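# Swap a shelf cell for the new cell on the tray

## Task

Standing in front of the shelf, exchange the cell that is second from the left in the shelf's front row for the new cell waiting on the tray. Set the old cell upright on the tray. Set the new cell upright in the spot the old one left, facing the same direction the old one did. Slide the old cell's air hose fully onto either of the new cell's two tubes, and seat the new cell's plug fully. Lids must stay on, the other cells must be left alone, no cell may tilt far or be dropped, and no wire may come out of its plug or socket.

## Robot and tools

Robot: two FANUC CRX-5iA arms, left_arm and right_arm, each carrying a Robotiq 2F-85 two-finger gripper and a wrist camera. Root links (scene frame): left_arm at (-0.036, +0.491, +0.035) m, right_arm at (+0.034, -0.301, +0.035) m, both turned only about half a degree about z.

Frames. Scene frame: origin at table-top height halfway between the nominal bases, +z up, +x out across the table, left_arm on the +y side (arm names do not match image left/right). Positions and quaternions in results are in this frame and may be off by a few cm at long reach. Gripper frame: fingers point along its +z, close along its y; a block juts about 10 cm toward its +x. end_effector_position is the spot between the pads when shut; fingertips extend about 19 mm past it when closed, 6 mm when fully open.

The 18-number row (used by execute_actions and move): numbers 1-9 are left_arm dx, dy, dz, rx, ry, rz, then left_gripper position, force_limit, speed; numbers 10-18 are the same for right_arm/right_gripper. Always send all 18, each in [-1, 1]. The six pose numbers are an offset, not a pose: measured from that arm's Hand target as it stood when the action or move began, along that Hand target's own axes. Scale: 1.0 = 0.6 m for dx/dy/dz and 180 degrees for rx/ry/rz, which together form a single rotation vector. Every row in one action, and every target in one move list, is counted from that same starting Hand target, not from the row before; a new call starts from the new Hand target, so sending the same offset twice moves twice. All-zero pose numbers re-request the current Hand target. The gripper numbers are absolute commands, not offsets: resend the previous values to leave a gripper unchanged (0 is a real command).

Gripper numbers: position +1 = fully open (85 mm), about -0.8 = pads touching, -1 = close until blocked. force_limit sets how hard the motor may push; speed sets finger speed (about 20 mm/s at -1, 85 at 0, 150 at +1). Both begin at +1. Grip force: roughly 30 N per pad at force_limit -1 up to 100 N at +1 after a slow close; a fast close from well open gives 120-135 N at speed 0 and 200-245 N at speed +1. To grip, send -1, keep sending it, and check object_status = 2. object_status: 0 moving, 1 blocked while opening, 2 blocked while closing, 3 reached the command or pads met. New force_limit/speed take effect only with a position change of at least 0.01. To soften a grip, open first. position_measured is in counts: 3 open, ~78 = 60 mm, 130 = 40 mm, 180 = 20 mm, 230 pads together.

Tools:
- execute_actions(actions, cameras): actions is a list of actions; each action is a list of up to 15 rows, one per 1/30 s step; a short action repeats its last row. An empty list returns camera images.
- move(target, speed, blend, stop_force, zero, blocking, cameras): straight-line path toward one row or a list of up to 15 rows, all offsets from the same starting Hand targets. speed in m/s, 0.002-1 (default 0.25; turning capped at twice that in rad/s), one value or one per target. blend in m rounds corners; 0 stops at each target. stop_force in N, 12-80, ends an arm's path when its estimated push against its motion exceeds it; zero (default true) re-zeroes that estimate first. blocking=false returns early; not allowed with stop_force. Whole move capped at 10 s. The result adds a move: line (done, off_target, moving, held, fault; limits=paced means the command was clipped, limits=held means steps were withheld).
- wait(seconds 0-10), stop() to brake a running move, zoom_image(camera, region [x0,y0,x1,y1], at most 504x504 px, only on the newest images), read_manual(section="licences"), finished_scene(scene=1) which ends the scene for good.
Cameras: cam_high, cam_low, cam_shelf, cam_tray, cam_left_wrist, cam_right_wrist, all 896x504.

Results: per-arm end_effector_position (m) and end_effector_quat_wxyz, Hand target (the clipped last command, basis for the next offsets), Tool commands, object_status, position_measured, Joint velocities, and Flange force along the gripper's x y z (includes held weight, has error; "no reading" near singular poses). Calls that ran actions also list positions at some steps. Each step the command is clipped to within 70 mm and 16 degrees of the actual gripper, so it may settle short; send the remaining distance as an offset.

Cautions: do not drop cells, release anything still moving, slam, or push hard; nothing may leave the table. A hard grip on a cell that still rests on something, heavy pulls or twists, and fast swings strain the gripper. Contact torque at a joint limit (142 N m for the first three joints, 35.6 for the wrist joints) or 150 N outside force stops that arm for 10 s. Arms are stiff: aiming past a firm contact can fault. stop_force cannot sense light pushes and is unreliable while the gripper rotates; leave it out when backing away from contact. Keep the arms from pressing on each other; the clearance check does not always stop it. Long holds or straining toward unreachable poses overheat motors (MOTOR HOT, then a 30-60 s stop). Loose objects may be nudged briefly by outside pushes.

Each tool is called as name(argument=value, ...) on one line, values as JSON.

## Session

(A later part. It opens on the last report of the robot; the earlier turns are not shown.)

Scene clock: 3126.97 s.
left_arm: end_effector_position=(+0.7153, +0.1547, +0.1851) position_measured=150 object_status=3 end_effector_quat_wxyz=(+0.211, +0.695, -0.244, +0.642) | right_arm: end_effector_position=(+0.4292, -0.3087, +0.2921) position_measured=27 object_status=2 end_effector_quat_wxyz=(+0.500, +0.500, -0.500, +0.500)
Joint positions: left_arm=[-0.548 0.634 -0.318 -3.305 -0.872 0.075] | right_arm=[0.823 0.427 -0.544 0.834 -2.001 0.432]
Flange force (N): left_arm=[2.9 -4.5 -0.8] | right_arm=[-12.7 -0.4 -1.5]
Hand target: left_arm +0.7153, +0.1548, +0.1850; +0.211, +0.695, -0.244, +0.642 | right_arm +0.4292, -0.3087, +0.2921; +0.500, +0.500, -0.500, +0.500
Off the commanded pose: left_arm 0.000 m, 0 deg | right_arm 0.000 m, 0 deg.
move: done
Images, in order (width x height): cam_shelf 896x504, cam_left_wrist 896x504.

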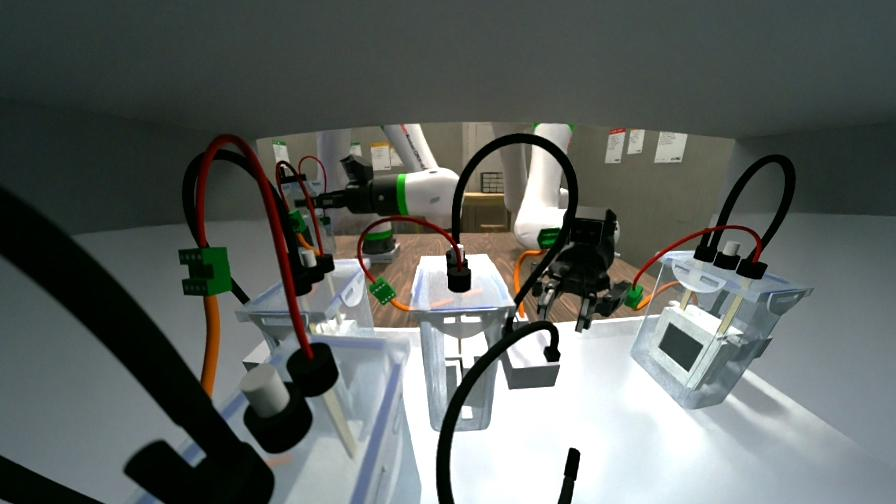

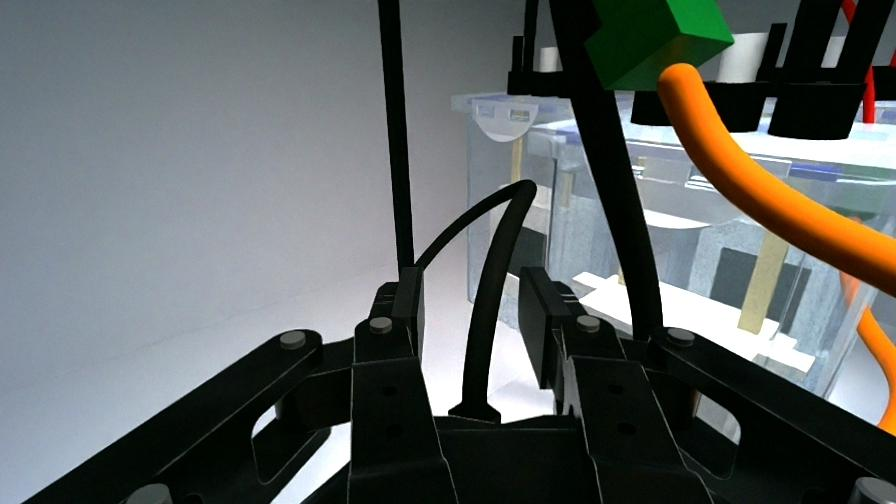

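move(target=[0.0067,0.008,0.0617,0,0,0,-0.17,-1,-1,0,0,0,0,0,0,-0.98,0.5,-1], speed=0.05, cameras=["cam_left_wrist"])

move(target=[0,0,0,0,0,0,-1,-1,-1,0,0,0,0,0,0,-0.98,0.5,-1], speed=0.05, cameras=["cam_left_wrist","cam_shelf"])

Scene clock: 3138.40 s.
left_arm: end_effector_position=(+0.7418, +0.1282, +0.1858) position_measured=150 object_status=3 end_effector_quat_wxyz=(+0.211, +0.695, -0.244, +0.642) | right_arm: end_effector_position=(+0.4292, -0.3087, +0.2921) position_measured=27 object_status=2 end_effector_quat_wxyz=(+0.500, +0.500, -0.500, +0.500)
Joint positions: left_arm=[-0.566 0.687 -0.209 -3.289 -0.816 0.072] | right_arm=[0.823 0.427 -0.544 0.834 -2.001 0.432]
Flange force (N): left_arm=[3.0 -3.6 -2.0] | right_arm=[-12.7 -0.1 -1.4]
Hand target: left_arm +0.7419, +0.1282, +0.1858; +0.211, +0.695, -0.244, +0.642 | right_arm +0.4292, -0.3087, +0.2921; +0.500, +0.500, -0.500, +0.500
Off the commanded pose: left_arm 0.000 m, 0 deg | right_arm 0.000 m, 0 deg.
move: done
Images, in order (width x height): cam_left_wrist 896x504.

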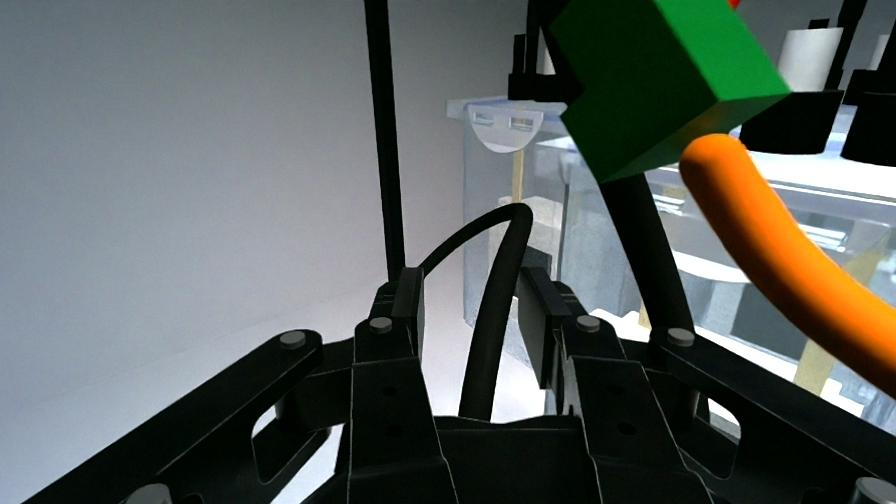

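Scene clock: 3139.80 s.
left_arm: end_effector_position=(+0.7419, +0.1282, +0.1858) position_measured=209 object_status=2 end_effector_quat_wxyz=(+0.211, +0.695, -0.244, +0.642) | right_arm: end_effector_position=(+0.4292, -0.3087, +0.2921) position_measured=27 object_status=2 end_effector_quat_wxyz=(+0.500, +0.500, -0.500, +0.500)
Joint positions: left_arm=[-0.566 0.687 -0.209 -3.289 -0.815 0.072] | right_arm=[0.823 0.427 -0.544 0.834 -2.001 0.432]
Flange force (N): left_arm=[2.3 -4.3 -0.8] | right_arm=[-12.9 -0.1 -1.1]
Hand target: left_arm +0.7419, +0.1282, +0.1858; +0.211, +0.695, -0.244, +0.642 | right_arm +0.4292, -0.3087, +0.2921; +0.500, +0.500, -0.500, +0.500
Off the commanded pose: left_arm 0.000 m, 0 deg | right_arm 0.000 m, 0 deg.
move: done
Images, in order (width x height): cam_shelf 896x504, cam_left_wrist 896x504.

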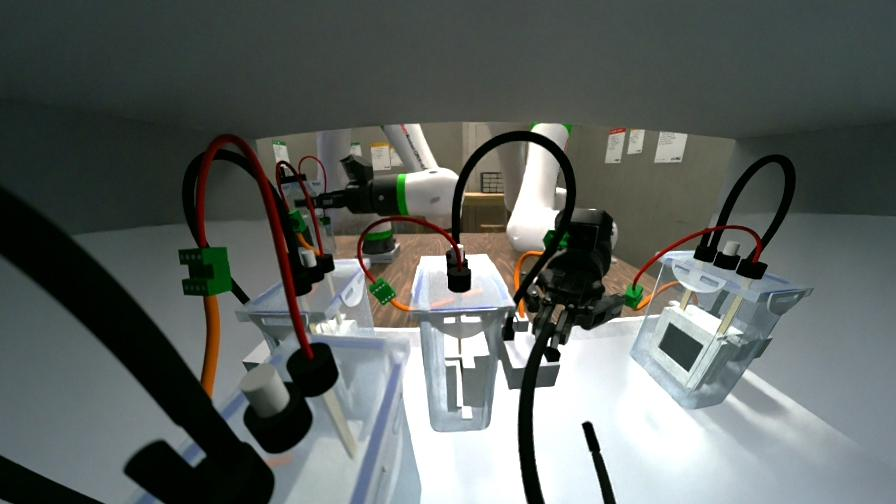

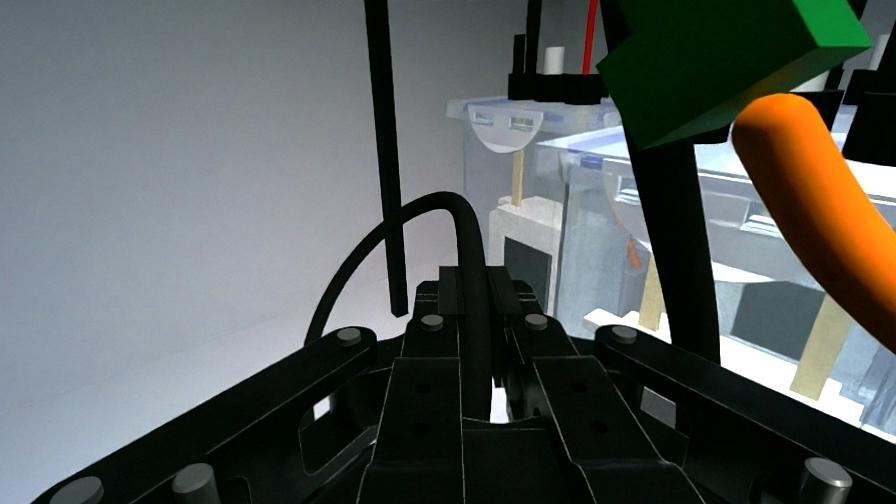

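move(target=[-0.0153,-0.048,-0.0148,0.0802,0.0673,-0.2864,-1,-1,-1,0,0,0,0,0,0,-0.98,0.5,-1], speed=0.1, cameras=["cam_left_wrist","cam_shelf"])

Scene clock: 3159.10 s.
left_arm: end_effector_position=(+0.7519, +0.1570, +0.1780) position_measured=209 object_status=2 end_effector_quat_wxyz=(+0.406, +0.683, +0.184, +0.579) | right_arm: end_effector_position=(+0.4292, -0.3087, +0.2921) position_measured=27 object_status=2 end_effector_quat_wxyz=(+0.500, +0.500, -0.500, +0.500)
Joint positions: left_arm=[-0.671 0.728 -0.086 -2.735 -0.856 0.599] | right_arm=[0.823 0.427 -0.544 0.834 -2.001 0.432]
Flange force (N): left_arm=[8.5 3.1 4.0] | right_arm=[-12.5 0.1 -1.5]
Hand target: left_arm +0.7519, +0.1570, +0.1780; +0.406, +0.683, +0.184, +0.579 | right_arm +0.4292, -0.3087, +0.2921; +0.500, +0.500, -0.500, +0.500
Off the commanded pose: left_arm 0.000 m, 0 deg | right_arm 0.000 m, 0 deg.
move: done
Images, in order (width x height): cam_shelf 896x504, cam_left_wrist 896x504.

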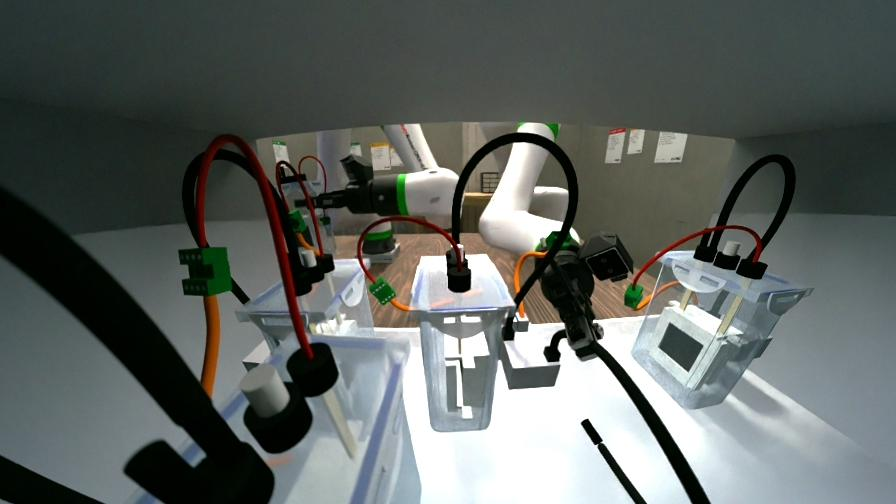

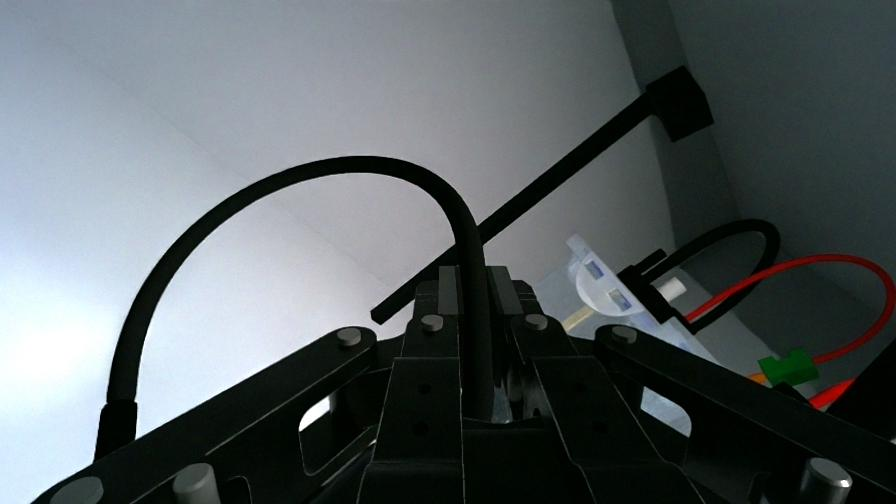

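move(target=[0,0,0,0,0,0,-0.55,-1,-1,0,0,0,0,0,0,-0.98,0.5,-1], speed=0.1, cameras=["cam_left_wrist","cam_shelf"])

Scene clock: 3172.07 s.
left_arm: end_effector_position=(+0.7519, +0.1570, +0.1780) position_measured=199 object_status=0 end_effector_quat_wxyz=(+0.406, +0.683, +0.184, +0.579) | right_arm: end_effector_position=(+0.4292, -0.3087, +0.2921) position_measured=27 object_status=2 end_effector_quat_wxyz=(+0.500, +0.500, -0.500, +0.500)
Joint positions: left_arm=[-0.671 0.728 -0.086 -2.735 -0.856 0.599] | right_arm=[0.823 0.427 -0.544 0.834 -2.001 0.432]
Flange force (N): left_arm=[4.9 0.7 2.9] | right_arm=[-12.9 0.2 -1.5]
Hand target: left_arm +0.7519, +0.1570, +0.1780; +0.406, +0.683, +0.184, +0.579 | right_arm +0.4292, -0.3087, +0.2921; +0.500, +0.500, -0.500, +0.500
Off the commanded pose: left_arm 0.000 m, 0 deg | right_arm 0.000 m, 0 deg.
move: done
Images, in order (width x height): cam_shelf 896x504, cam_left_wrist 896x504.

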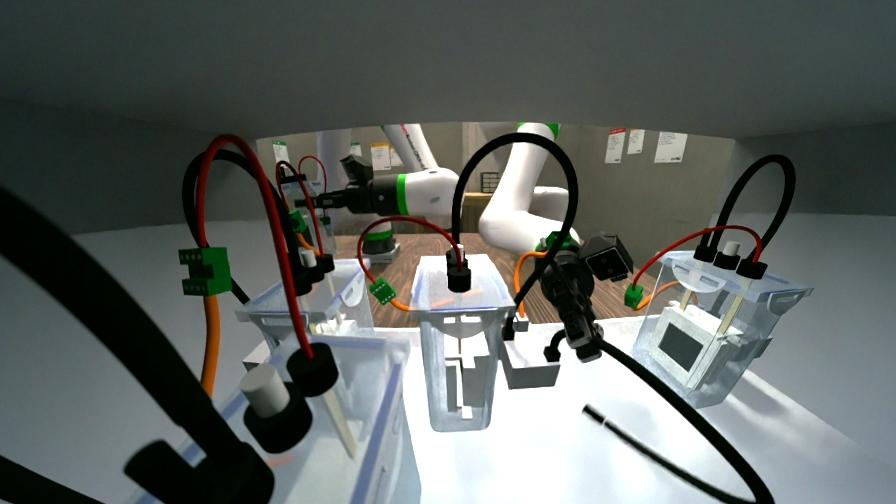

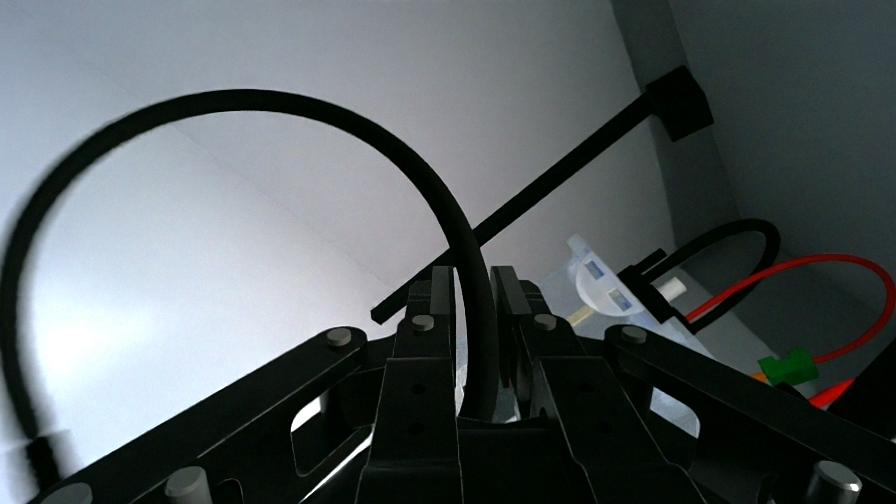

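move(target=[0,0,0,0,0,0,-1,-1,-1,0,0,0,0,0,0,-0.98,0.5,-1], speed=0.1, cameras=["cam_left_wrist","cam_shelf"])

Scene clock: 3194.93 s.
left_arm: end_effector_position=(+0.7519, +0.1570, +0.1780) position_measured=209 object_status=2 end_effector_quat_wxyz=(+0.406, +0.683, +0.184, +0.579) | right_arm: end_effector_position=(+0.4292, -0.3087, +0.2921) position_measured=27 object_status=2 end_effector_quat_wxyz=(+0.500, +0.500, -0.500, +0.500)
Joint positions: left_arm=[-0.671 0.728 -0.086 -2.735 -0.856 0.599] | right_arm=[0.823 0.427 -0.544 0.834 -2.001 0.432]
Flange force (N): left_arm=[6.2 1.6 2.3] | right_arm=[-12.4 0.3 -1.4]
Hand target: left_arm +0.7519, +0.1570, +0.1780; +0.406, +0.683, +0.184, +0.579 | right_arm +0.4292, -0.3087, +0.2921; +0.500, +0.500, -0.500, +0.500
Off the commanded pose: left_arm 0.000 m, 0 deg | right_arm 0.000 m, 0 deg.
move: done
Images, in order (width x height): cam_shelf 896x504, cam_left_wrist 896x504.

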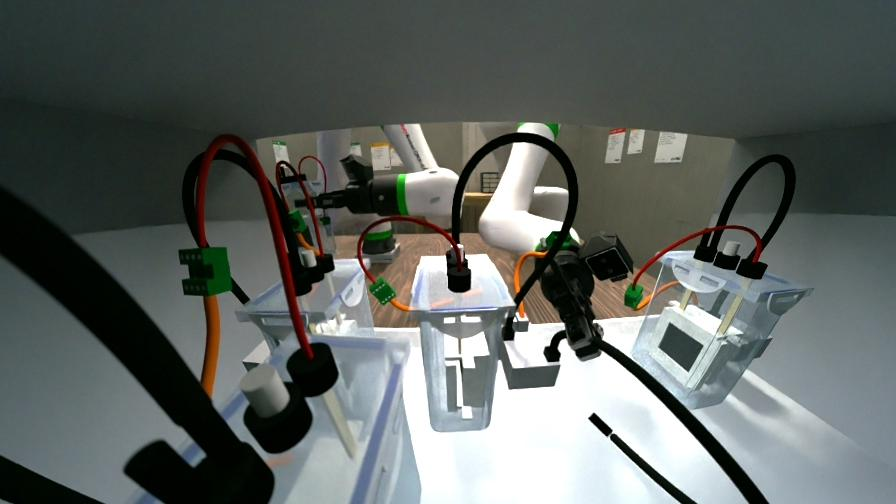

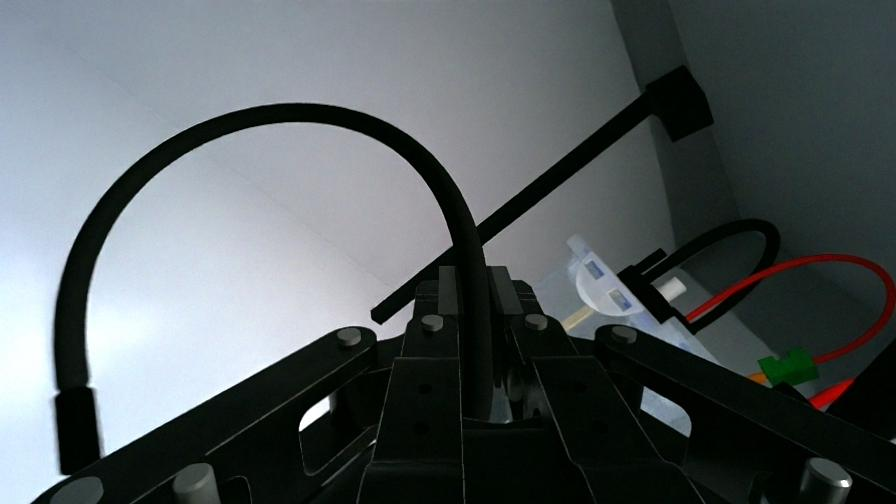

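move(target=[-0.002,0.006,-0.0157,0.0714,0.0851,0,-1,-1,-1,0,0,0,0,0,0,-0.98,0.5,-1], speed=0.1, cameras=["cam_left_wrist","cam_shelf"])

Scene clock: 3211.40 s.
left_arm: end_effector_position=(+0.7480, +0.1570, +0.1787) position_measured=209 object_status=2 end_effector_quat_wxyz=(+0.366, +0.669, +0.229, +0.605) | right_arm: end_effector_position=(+0.4292, -0.3087, +0.2921) position_measured=27 object_status=2 end_effector_quat_wxyz=(+0.500, +0.500, -0.500, +0.500)
Joint positions: left_arm=[-0.716 0.727 -0.006 -2.478 -0.851 0.399] | right_arm=[0.823 0.427 -0.544 0.834 -2.001 0.432]
Flange force (N): left_arm=[9.3 3.5 1.8] | right_arm=[-12.6 0.8 -1.8]
Hand target: left_arm +0.7480, +0.1570, +0.1787; +0.366, +0.669, +0.229, +0.605 (not the last commanded pose) | right_arm +0.4292, -0.3087, +0.2921; +0.500, +0.500, -0.500, +0.500
Off the commanded pose: left_arm 0.006 m, 12 deg | right_arm 0.000 m, 0 deg.
move: held (left_arm; a check stopped the path); limits=held
pose unreachable (left arm): on one or more control steps of this call, first in action 0 (counted from 0), this arm could not follow its commanded pose, so it was not sent that pose on those steps. It may still have moved: this result reports where it is.
cause: moving toward the commanded pose would bring a part of the arm too close to another arm (a part of this arm just beyond joint 4 (forearm roll) and a part of the right arm just beyond its joint 5 (wrist pitch), 8 mm apart when this arm was first held).
Images, in order (width x height): cam_shelf 896x504, cam_left_wrist 896x504.

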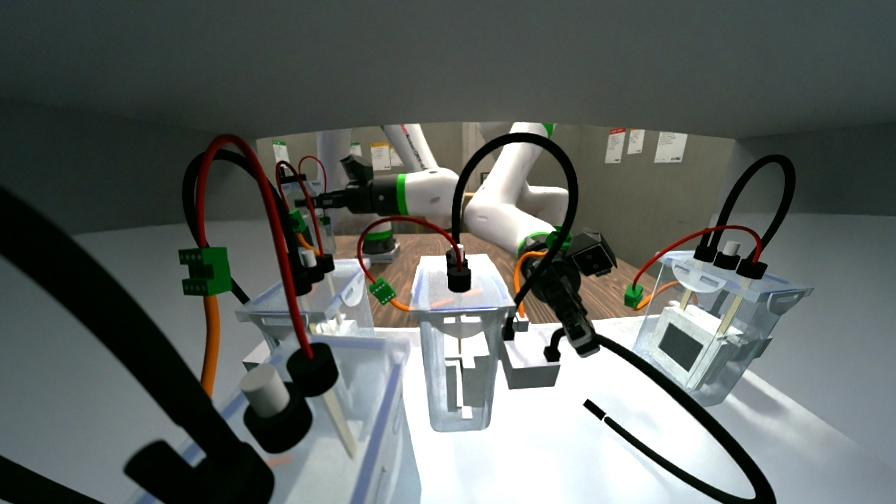

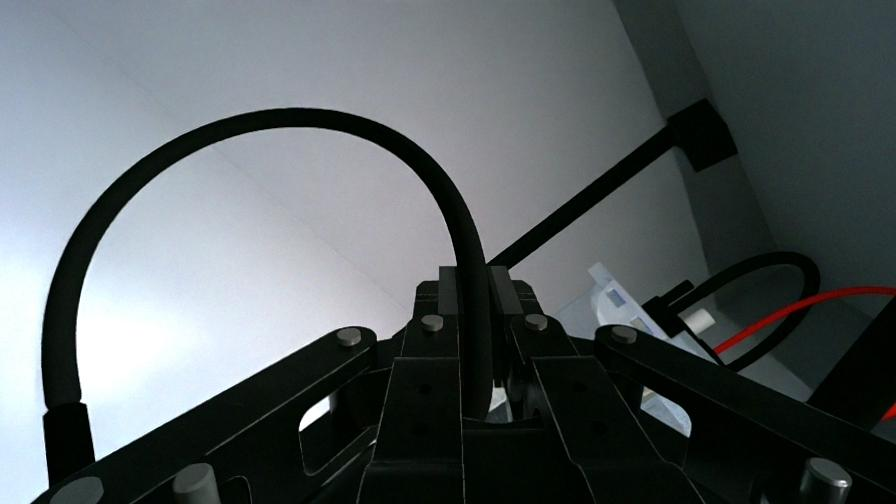

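move(target=[0,0,0,0,0,0,-1,-1,-1,0.0667,0.05,0.0833,0,0,0,-0.98,0.5,-1], speed=0.1, cameras=["cam_tray","cam_high"])

Scene clock: 3220.63 s.
left_arm: end_effector_position=(+0.7480, +0.1570, +0.1787) position_measured=209 object_status=2 end_effector_quat_wxyz=(+0.366, +0.669, +0.229, +0.605) | right_arm: end_effector_position=(+0.3993, -0.3587, +0.3321) position_measured=27 object_status=2 end_effector_quat_wxyz=(+0.500, +0.500, -0.500, +0.500)
Joint positions: left_arm=[-0.716 0.727 -0.006 -2.478 -0.851 0.399] | right_arm=[0.785 0.248 -0.682 0.885 -2.011 0.481]
Flange force (N): left_arm=[7.9 3.2 4.5] | right_arm=[-13.1 0.0 -2.6]
Hand target: left_arm +0.7480, +0.1570, +0.1787; +0.366, +0.669, +0.229, +0.605 | right_arm +0.3993, -0.3587, +0.3321; +0.500, +0.500, -0.500, +0.500
Off the commanded pose: left_arm 0.000 m, 0 deg | right_arm 0.000 m, 0 deg.
move: done
Images, in order (width x height): cam_high 896x504, cam_tray 896x504.

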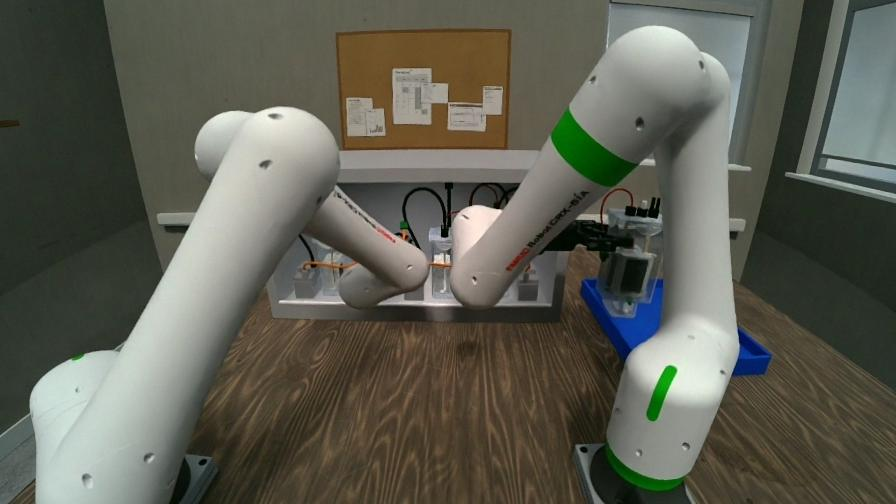

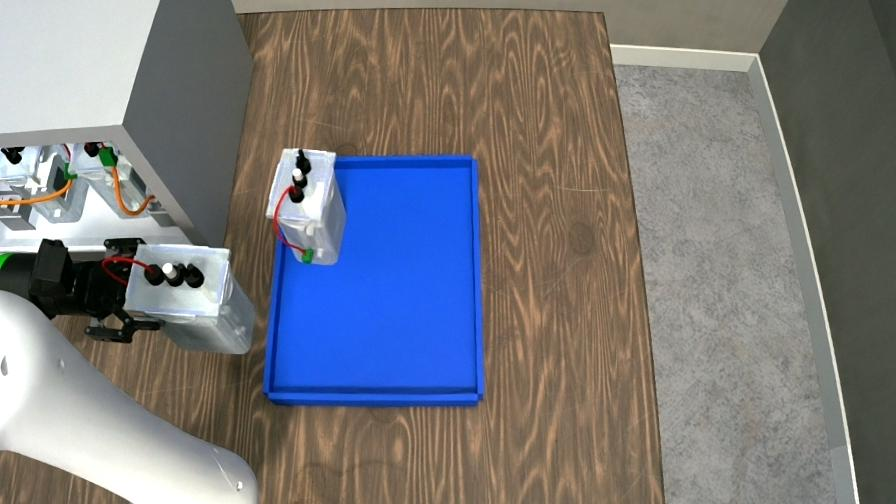

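move(target=[0,0.003,-0.0098,0.0437,0.0523,0.0004,-1,-1,-1,0,0,0,0,0,0,-0.98,0.5,-1], speed=0.1, cameras=["cam_left_wrist","cam_shelf"])

Scene clock: 3229.17 s.
left_arm: end_effector_position=(+0.7420, +0.1571, +0.1800) position_measured=209 object_status=2 end_effector_quat_wxyz=(+0.299, +0.641, +0.299, +0.641) | right_arm: end_effector_position=(+0.3993, -0.3587, +0.3321) position_measured=27 object_status=2 end_effector_quat_wxyz=(+0.500, +0.500, -0.500, +0.500)
Joint positions: left_arm=[-0.761 0.755 0.139 -2.133 -0.925 0.111] | right_arm=[0.785 0.248 -0.682 0.885 -2.01 0.481]
Flange force (N): left_arm=[10.6 3.2 4.6] | right_arm=[-12.8 -0.2 -1.7]
Hand target: left_arm +0.7420, +0.1571, +0.1800; +0.299, +0.641, +0.299, +0.641 | right_arm +0.3993, -0.3587, +0.3321; +0.500, +0.500, -0.500, +0.500
Off the commanded pose: left_arm 0.000 m, 0 deg | right_arm 0.000 m, 0 deg.
move: done
Images, in order (width x height): cam_shelf 896x504, cam_left_wrist 896x504.

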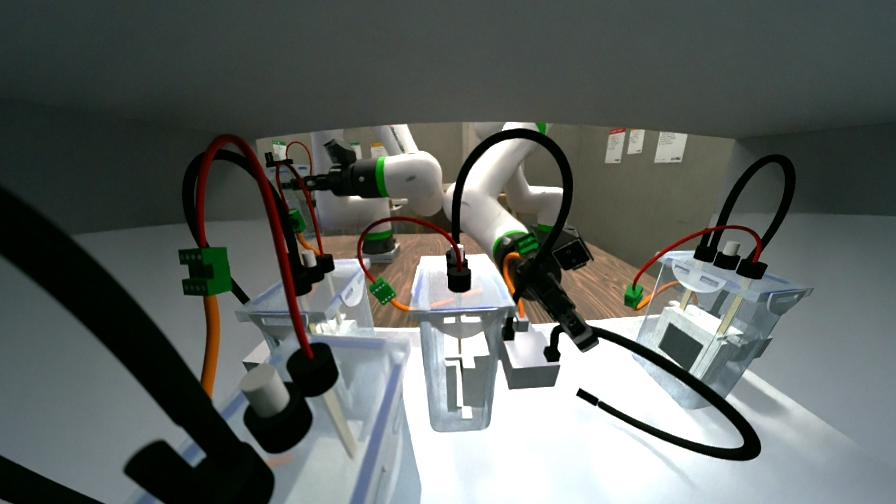

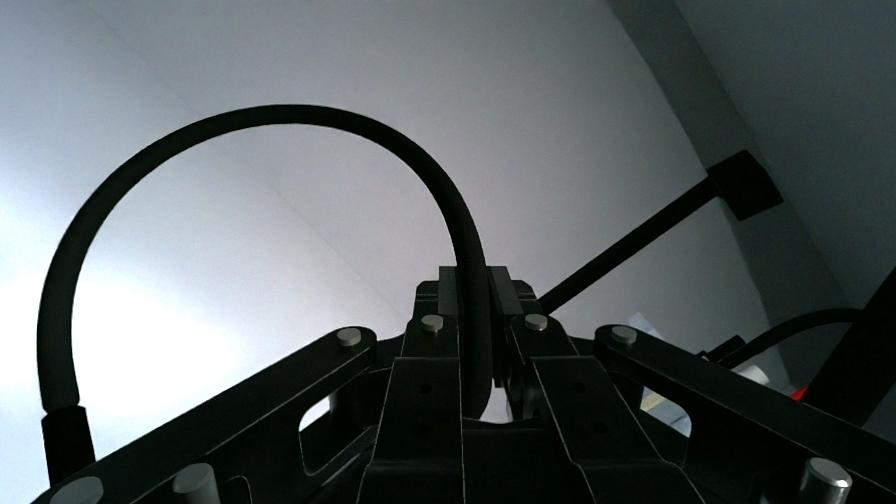

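move(target=[[0,0,0,0,0,0,-0.56,-1,-1,0,0,0,0,0,0,-0.98,0.5,-1],[0.0467,-0.01,0,0,0,-0.13,-0.56,-1,-1,0,0,0,0,0,0,-0.98,0.5,-1],[0.0467,-0.01,0,0,0,-0.13,-1,-1,-1,0,0,0,0,0,0,-0.98,0.5,-1]], speed=0.1, cameras=["cam_left_wrist","cam_shelf"])

Scene clock: 3254.10 s.
left_arm: end_effector_position=(+0.7420, +0.1825, +0.1934) position_measured=210 object_status=2 end_effector_quat_wxyz=(+0.423, +0.567, +0.423, +0.567) | right_arm: end_effector_position=(+0.3993, -0.3587, +0.3321) position_measured=27 object_status=2 end_effector_quat_wxyz=(+0.500, +0.500, -0.500, +0.500)
Joint positions: left_arm=[-0.733 0.707 0.087 -2.162 -0.908 0.54] | right_arm=[0.785 0.248 -0.682 0.885 -2.01 0.481]
Flange force (N): left_arm=[1.9 1.7 2.4] | right_arm=[-13.1 -0.2 -1.7]
Hand target: left_arm +0.7420, +0.1825, +0.1934; +0.423, +0.567, +0.423, +0.567 | right_arm +0.3993, -0.3587, +0.3321; +0.500, +0.500, -0.500, +0.500
Off the commanded pose: left_arm 0.000 m, 0 deg | right_arm 0.000 m, 0 deg.
move: done
Images, in order (width x height): cam_shelf 896x504, cam_left_wrist 896x504.

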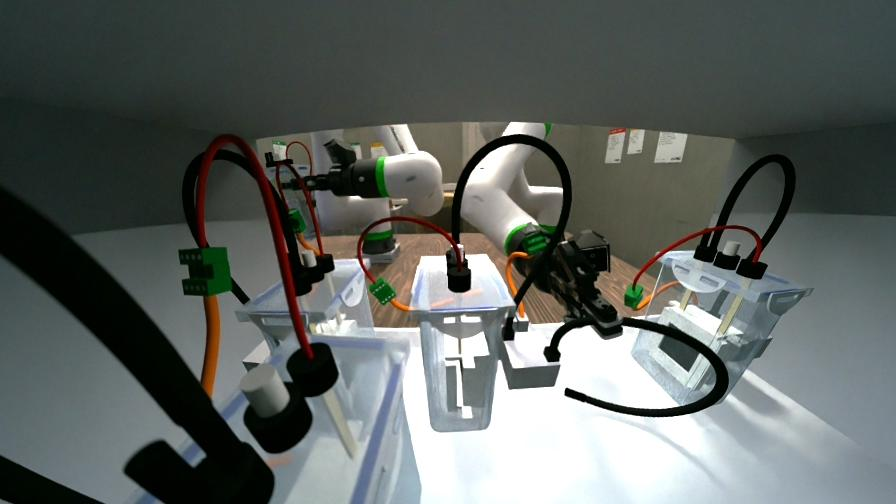

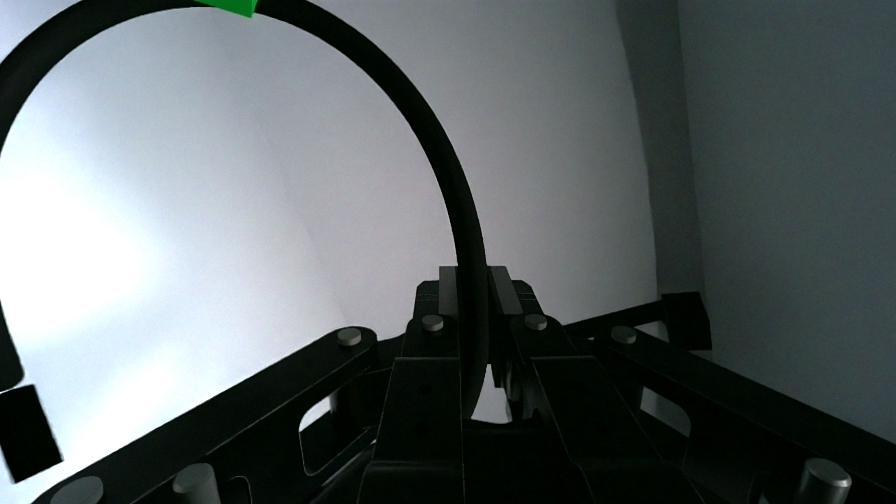

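move(target=[-0.0533,0.0397,0,-0.1455,-0.1415,0.3144,-1,-1,-1,0,0,0,0,0,0,-0.98,0.5,-1], speed=0.12, cameras=["cam_left_wrist","cam_shelf"])

Scene clock: 3285.60 s.
left_arm: end_effector_position=(+0.7420, +0.1450, +0.2072) position_measured=210 object_status=2 end_effector_quat_wxyz=(+0.299, +0.696, -0.123, +0.641) | right_arm: end_effector_position=(+0.3993, -0.3587, +0.3321) position_measured=27 object_status=2 end_effector_quat_wxyz=(+0.500, +0.500, -0.500, +0.500)
Joint positions: left_arm=[-0.566 0.681 -0.223 -3.224 -0.905 0.312] | right_arm=[0.785 0.248 -0.682 0.885 -2.01 0.481]
Flange force (N): left_arm=[7.9 -2.0 2.0] | right_arm=[-12.7 0.0 -1.7]
Hand target: left_arm +0.7420, +0.1450, +0.2072; +0.299, +0.696, -0.123, +0.641 | right_arm +0.3993, -0.3587, +0.3321; +0.500, +0.500, -0.500, +0.500
Off the commanded pose: left_arm 0.000 m, 0 deg | right_arm 0.000 m, 0 deg.
move: done
Images, in order (width x height): cam_shelf 896x504, cam_left_wrist 896x504.

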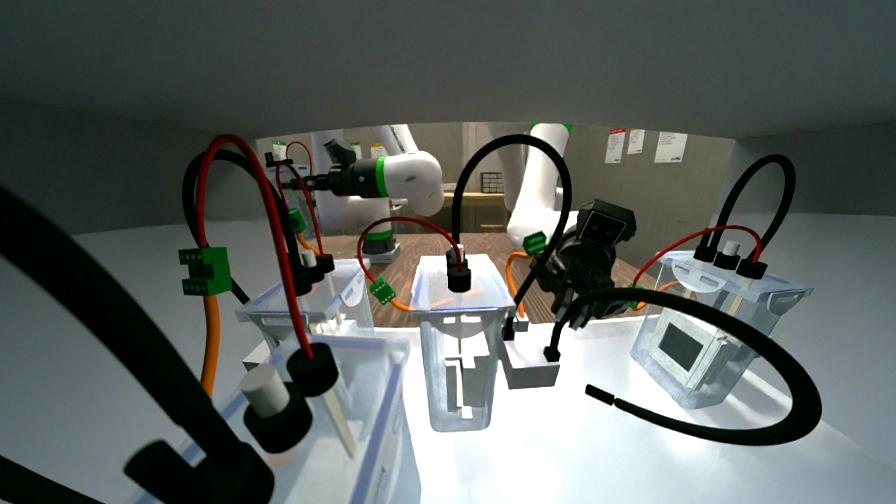

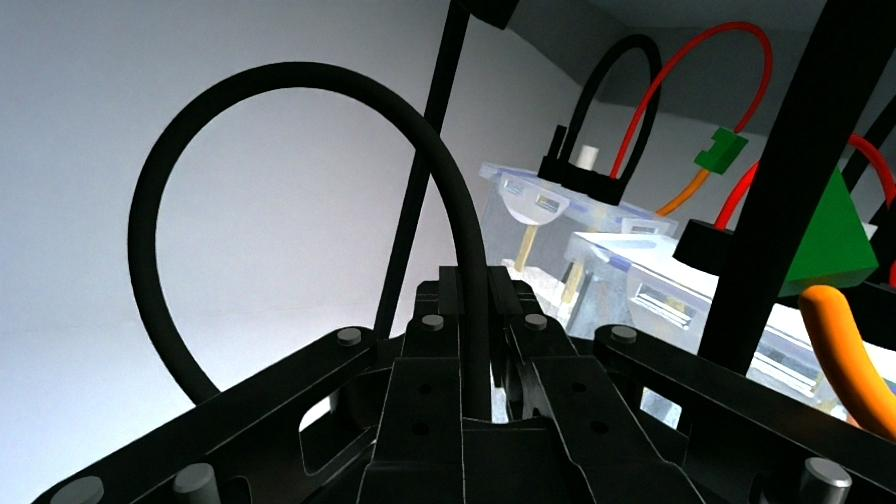

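move(target=[[0,0,0,0,0,0,-0.56,-1,-1,0,0,0,0,0,0,-0.98,0.5,-1],[0.0583,-0.01,0,0,0,-0.08,-0.56,-1,-1,0,0,0,0,0,0,-0.98,0.5,-1],[0.0583,-0.01,0,0,0,-0.08,-1,-1,-1,0,0,0,0,0,0,-0.98,0.5,-1]], speed=0.1, cameras=["cam_left_wrist","cam_shelf"])

Scene clock: 3294.50 s.
left_arm: end_effector_position=(+0.7505, +0.1572, +0.2394) position_measured=230 object_status=0 end_effector_quat_wxyz=(+0.377, +0.706, -0.035, +0.598) | right_arm: end_effector_position=(+0.3993, -0.3587, +0.3321) position_measured=27 object_status=2 end_effector_quat_wxyz=(+0.500, +0.500, -0.500, +0.500)
Joint positions: left_arm=[-0.537 0.628 -0.22 -3.266 -0.852 0.595] | right_arm=[0.785 0.248 -0.682 0.885 -2.01 0.481]
Flange force (N): left_arm=[4.0 -1.6 -0.4] | right_arm=[-12.7 0.2 -1.5]
Hand target: left_arm +0.7505, +0.1572, +0.2394; +0.377, +0.706, -0.035, +0.598 | right_arm +0.3993, -0.3587, +0.3321; +0.500, +0.500, -0.500, +0.500
Off the commanded pose: left_arm 0.000 m, 0 deg | right_arm 0.000 m, 0 deg.
move: done
Images, in order (width x height): cam_shelf 896x504, cam_left_wrist 896x504.

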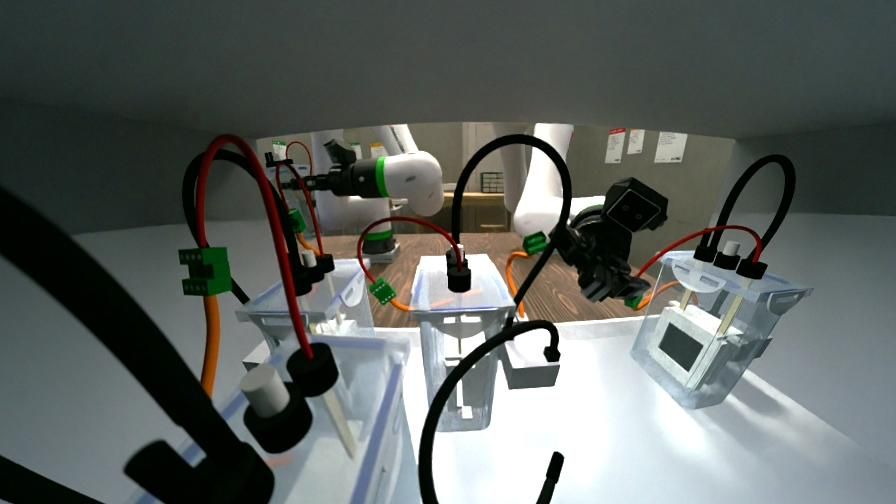

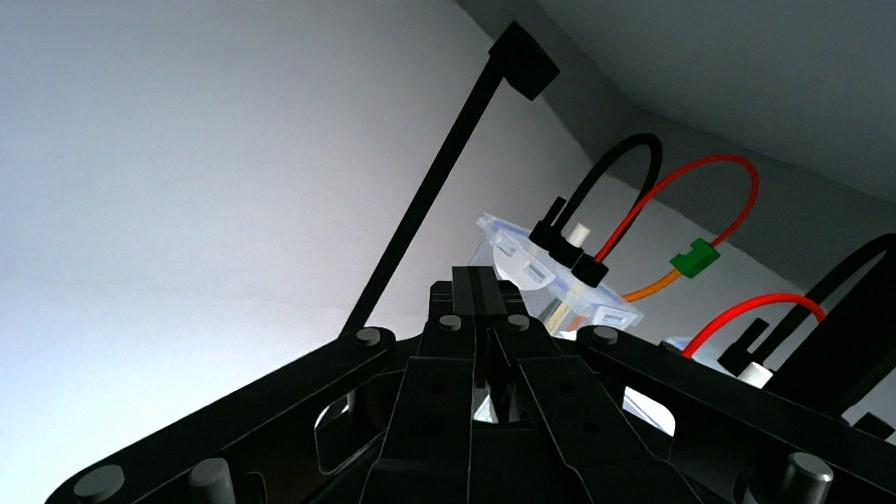

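move(target=[[0,0,0,0,0,0,-0.17,-1,-1,0,0,0,0,0,0,-0.98,0.5,-1],[-0.097,-0.0112,-0.0467,-0.0067,-0.0302,0.17,-0.17,-1,-1,0,0,0,0,0,0,-0.98,0.5,-1]], speed=0.1, cameras=["cam_left_wrist"])

Scene clock: 3319.77 s.
left_arm: end_effector_position=(+0.7145, +0.1547, +0.1854) position_measured=150 object_status=3 end_effector_quat_wxyz=(+0.211, +0.695, -0.244, +0.642) | right_arm: end_effector_position=(+0.3993, -0.3587, +0.3321) position_measured=27 object_status=2 end_effector_quat_wxyz=(+0.500, +0.500, -0.500, +0.500)
Joint positions: left_arm=[-0.549 0.632 -0.32 -3.304 -0.872 0.074] | right_arm=[0.785 0.248 -0.682 0.885 -2.01 0.481]
Flange force (N): left_arm=[2.6 -4.6 -0.2] | right_arm=[-12.5 0.2 -1.4]
Hand target: left_arm +0.7145, +0.1547, +0.1854; +0.211, +0.695, -0.244, +0.642 | right_arm +0.3993, -0.3587, +0.3321; +0.500, +0.500, -0.500, +0.500
Off the commanded pose: left_arm 0.000 m, 0 deg | right_arm 0.000 m, 0 deg.
move: done
Images, in order (width x height): cam_left_wrist 896x504.

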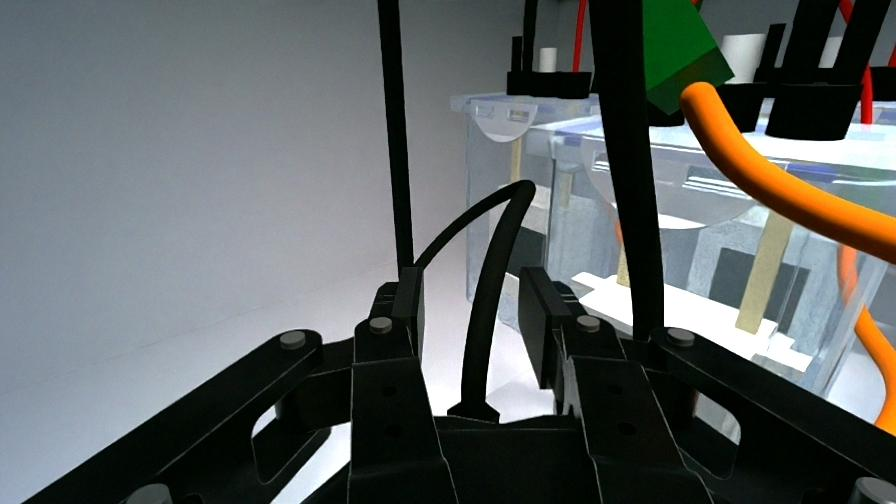

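move(target=[[0.0067,0.008,0.0833,0,0,0,-0.17,-1,-1,0,0,0,0,0,0,-0.98,0.5,-1],[0.0067,0.008,0.0833,0,0,0,-1,-1,-1,0,0,0,0,0,0,-0.98,0.5,-1],[-0.0053,-0.046,0.0543,0.185,0.114,-0.2824,-1,-1,-1,0,0,0,0,0,0,-0.98,0.5,-1]], speed=0.1, cameras=["cam_left_wrist","cam_shelf"])

Scene clock: 3337.47 s.
left_arm: end_effector_position=(+0.7569, +0.1570, +0.1800) position_measured=209 object_status=2 end_effector_quat_wxyz=(+0.299, +0.641, +0.299, +0.641) | right_arm: end_effector_position=(+0.3993, -0.3587, +0.3321) position_measured=27 object_status=2 end_effector_quat_wxyz=(+0.500, +0.500, -0.500, +0.500)
Joint positions: left_arm=[-0.745 0.775 0.179 -2.135 -0.904 0.099] | right_arm=[0.785 0.248 -0.682 0.885 -2.01 0.481]
Flange force (N): left_arm=[8.5 3.0 4.9] | right_arm=[-12.8 -0.4 -1.9]
Hand target: left_arm +0.7569, +0.1570, +0.1800; +0.299, +0.641, +0.299, +0.641 | right_arm +0.3993, -0.3587, +0.3321; +0.500, +0.500, -0.500, +0.500
Off the commanded pose: left_arm 0.000 m, 0 deg | right_arm 0.000 m, 0 deg.
move: done
Images, in order (width x height): cam_shelf 896x504, cam_left_wrist 896x504.

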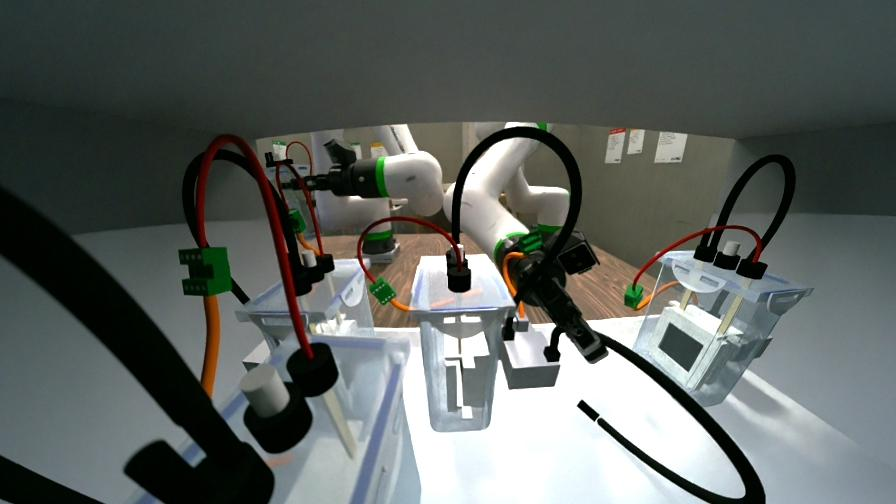

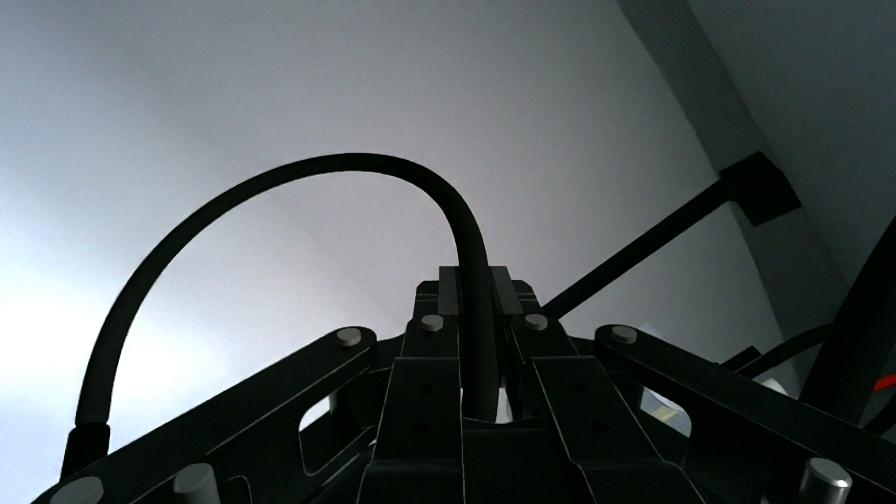

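move(target=[[0,0,0,0,0,0,-0.59,-1,-1,0,0,0,0,0,0,-0.98,0.5,-1],[0.055,-0.007,0,0,0,-0.08,-0.59,-1,-1,0,0,0,0,0,0,-0.98,0.5,-1],[0.055,-0.007,0,0,0,-0.08,-1,-1,-1,0,0,0,0,0,0,-0.98,0.5,-1]], speed=0.1, cameras=["cam_left_wrist","cam_shelf"])

Scene clock: 3347.00 s.
left_arm: end_effector_position=(+0.7569, +0.1850, +0.1980) position_measured=209 object_status=2 end_effector_quat_wxyz=(+0.377, +0.598, +0.377, +0.598) | right_arm: end_effector_position=(+0.3993, -0.3587, +0.3321) position_measured=27 object_status=2 end_effector_quat_wxyz=(+0.500, +0.500, -0.500, +0.500)
Joint positions: left_arm=[-0.713 0.718 0.122 -2.164 -0.882 0.367] | right_arm=[0.785 0.248 -0.682 0.885 -2.01 0.481]
Flange force (N): left_arm=[2.4 1.5 2.4] | right_arm=[-12.5 -0.1 -1.3]
Hand target: left_arm +0.7569, +0.1850, +0.1980; +0.377, +0.598, +0.377, +0.598 | right_arm +0.3993, -0.3587, +0.3321; +0.500, +0.500, -0.500, +0.500
Off the commanded pose: left_arm 0.000 m, 0 deg | right_arm 0.000 m, 0 deg.
move: done
Images, in order (width x height): cam_shelf 896x504, cam_left_wrist 896x504.

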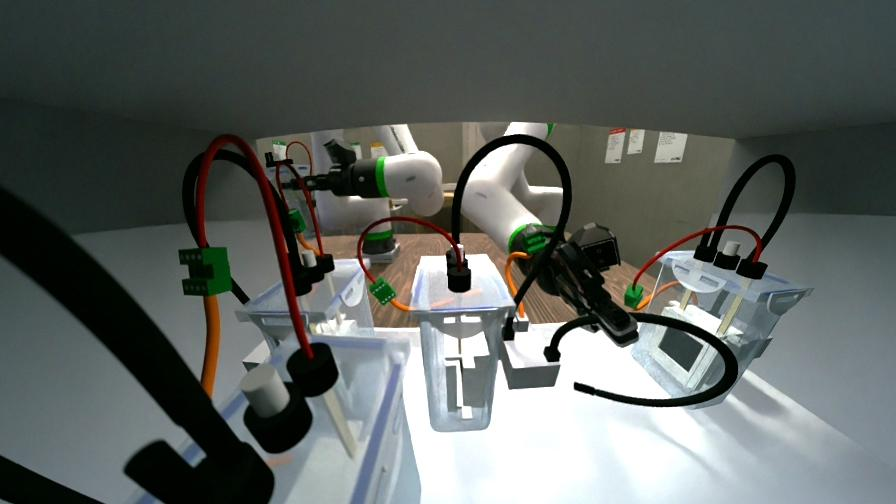

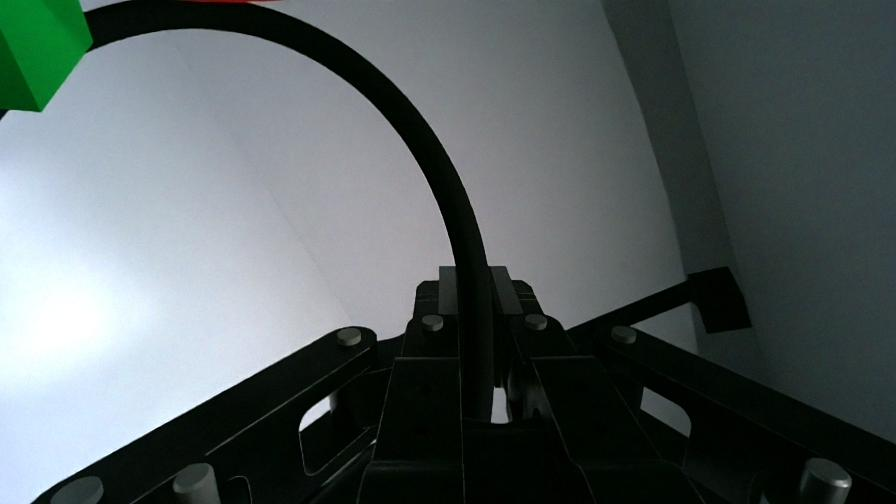

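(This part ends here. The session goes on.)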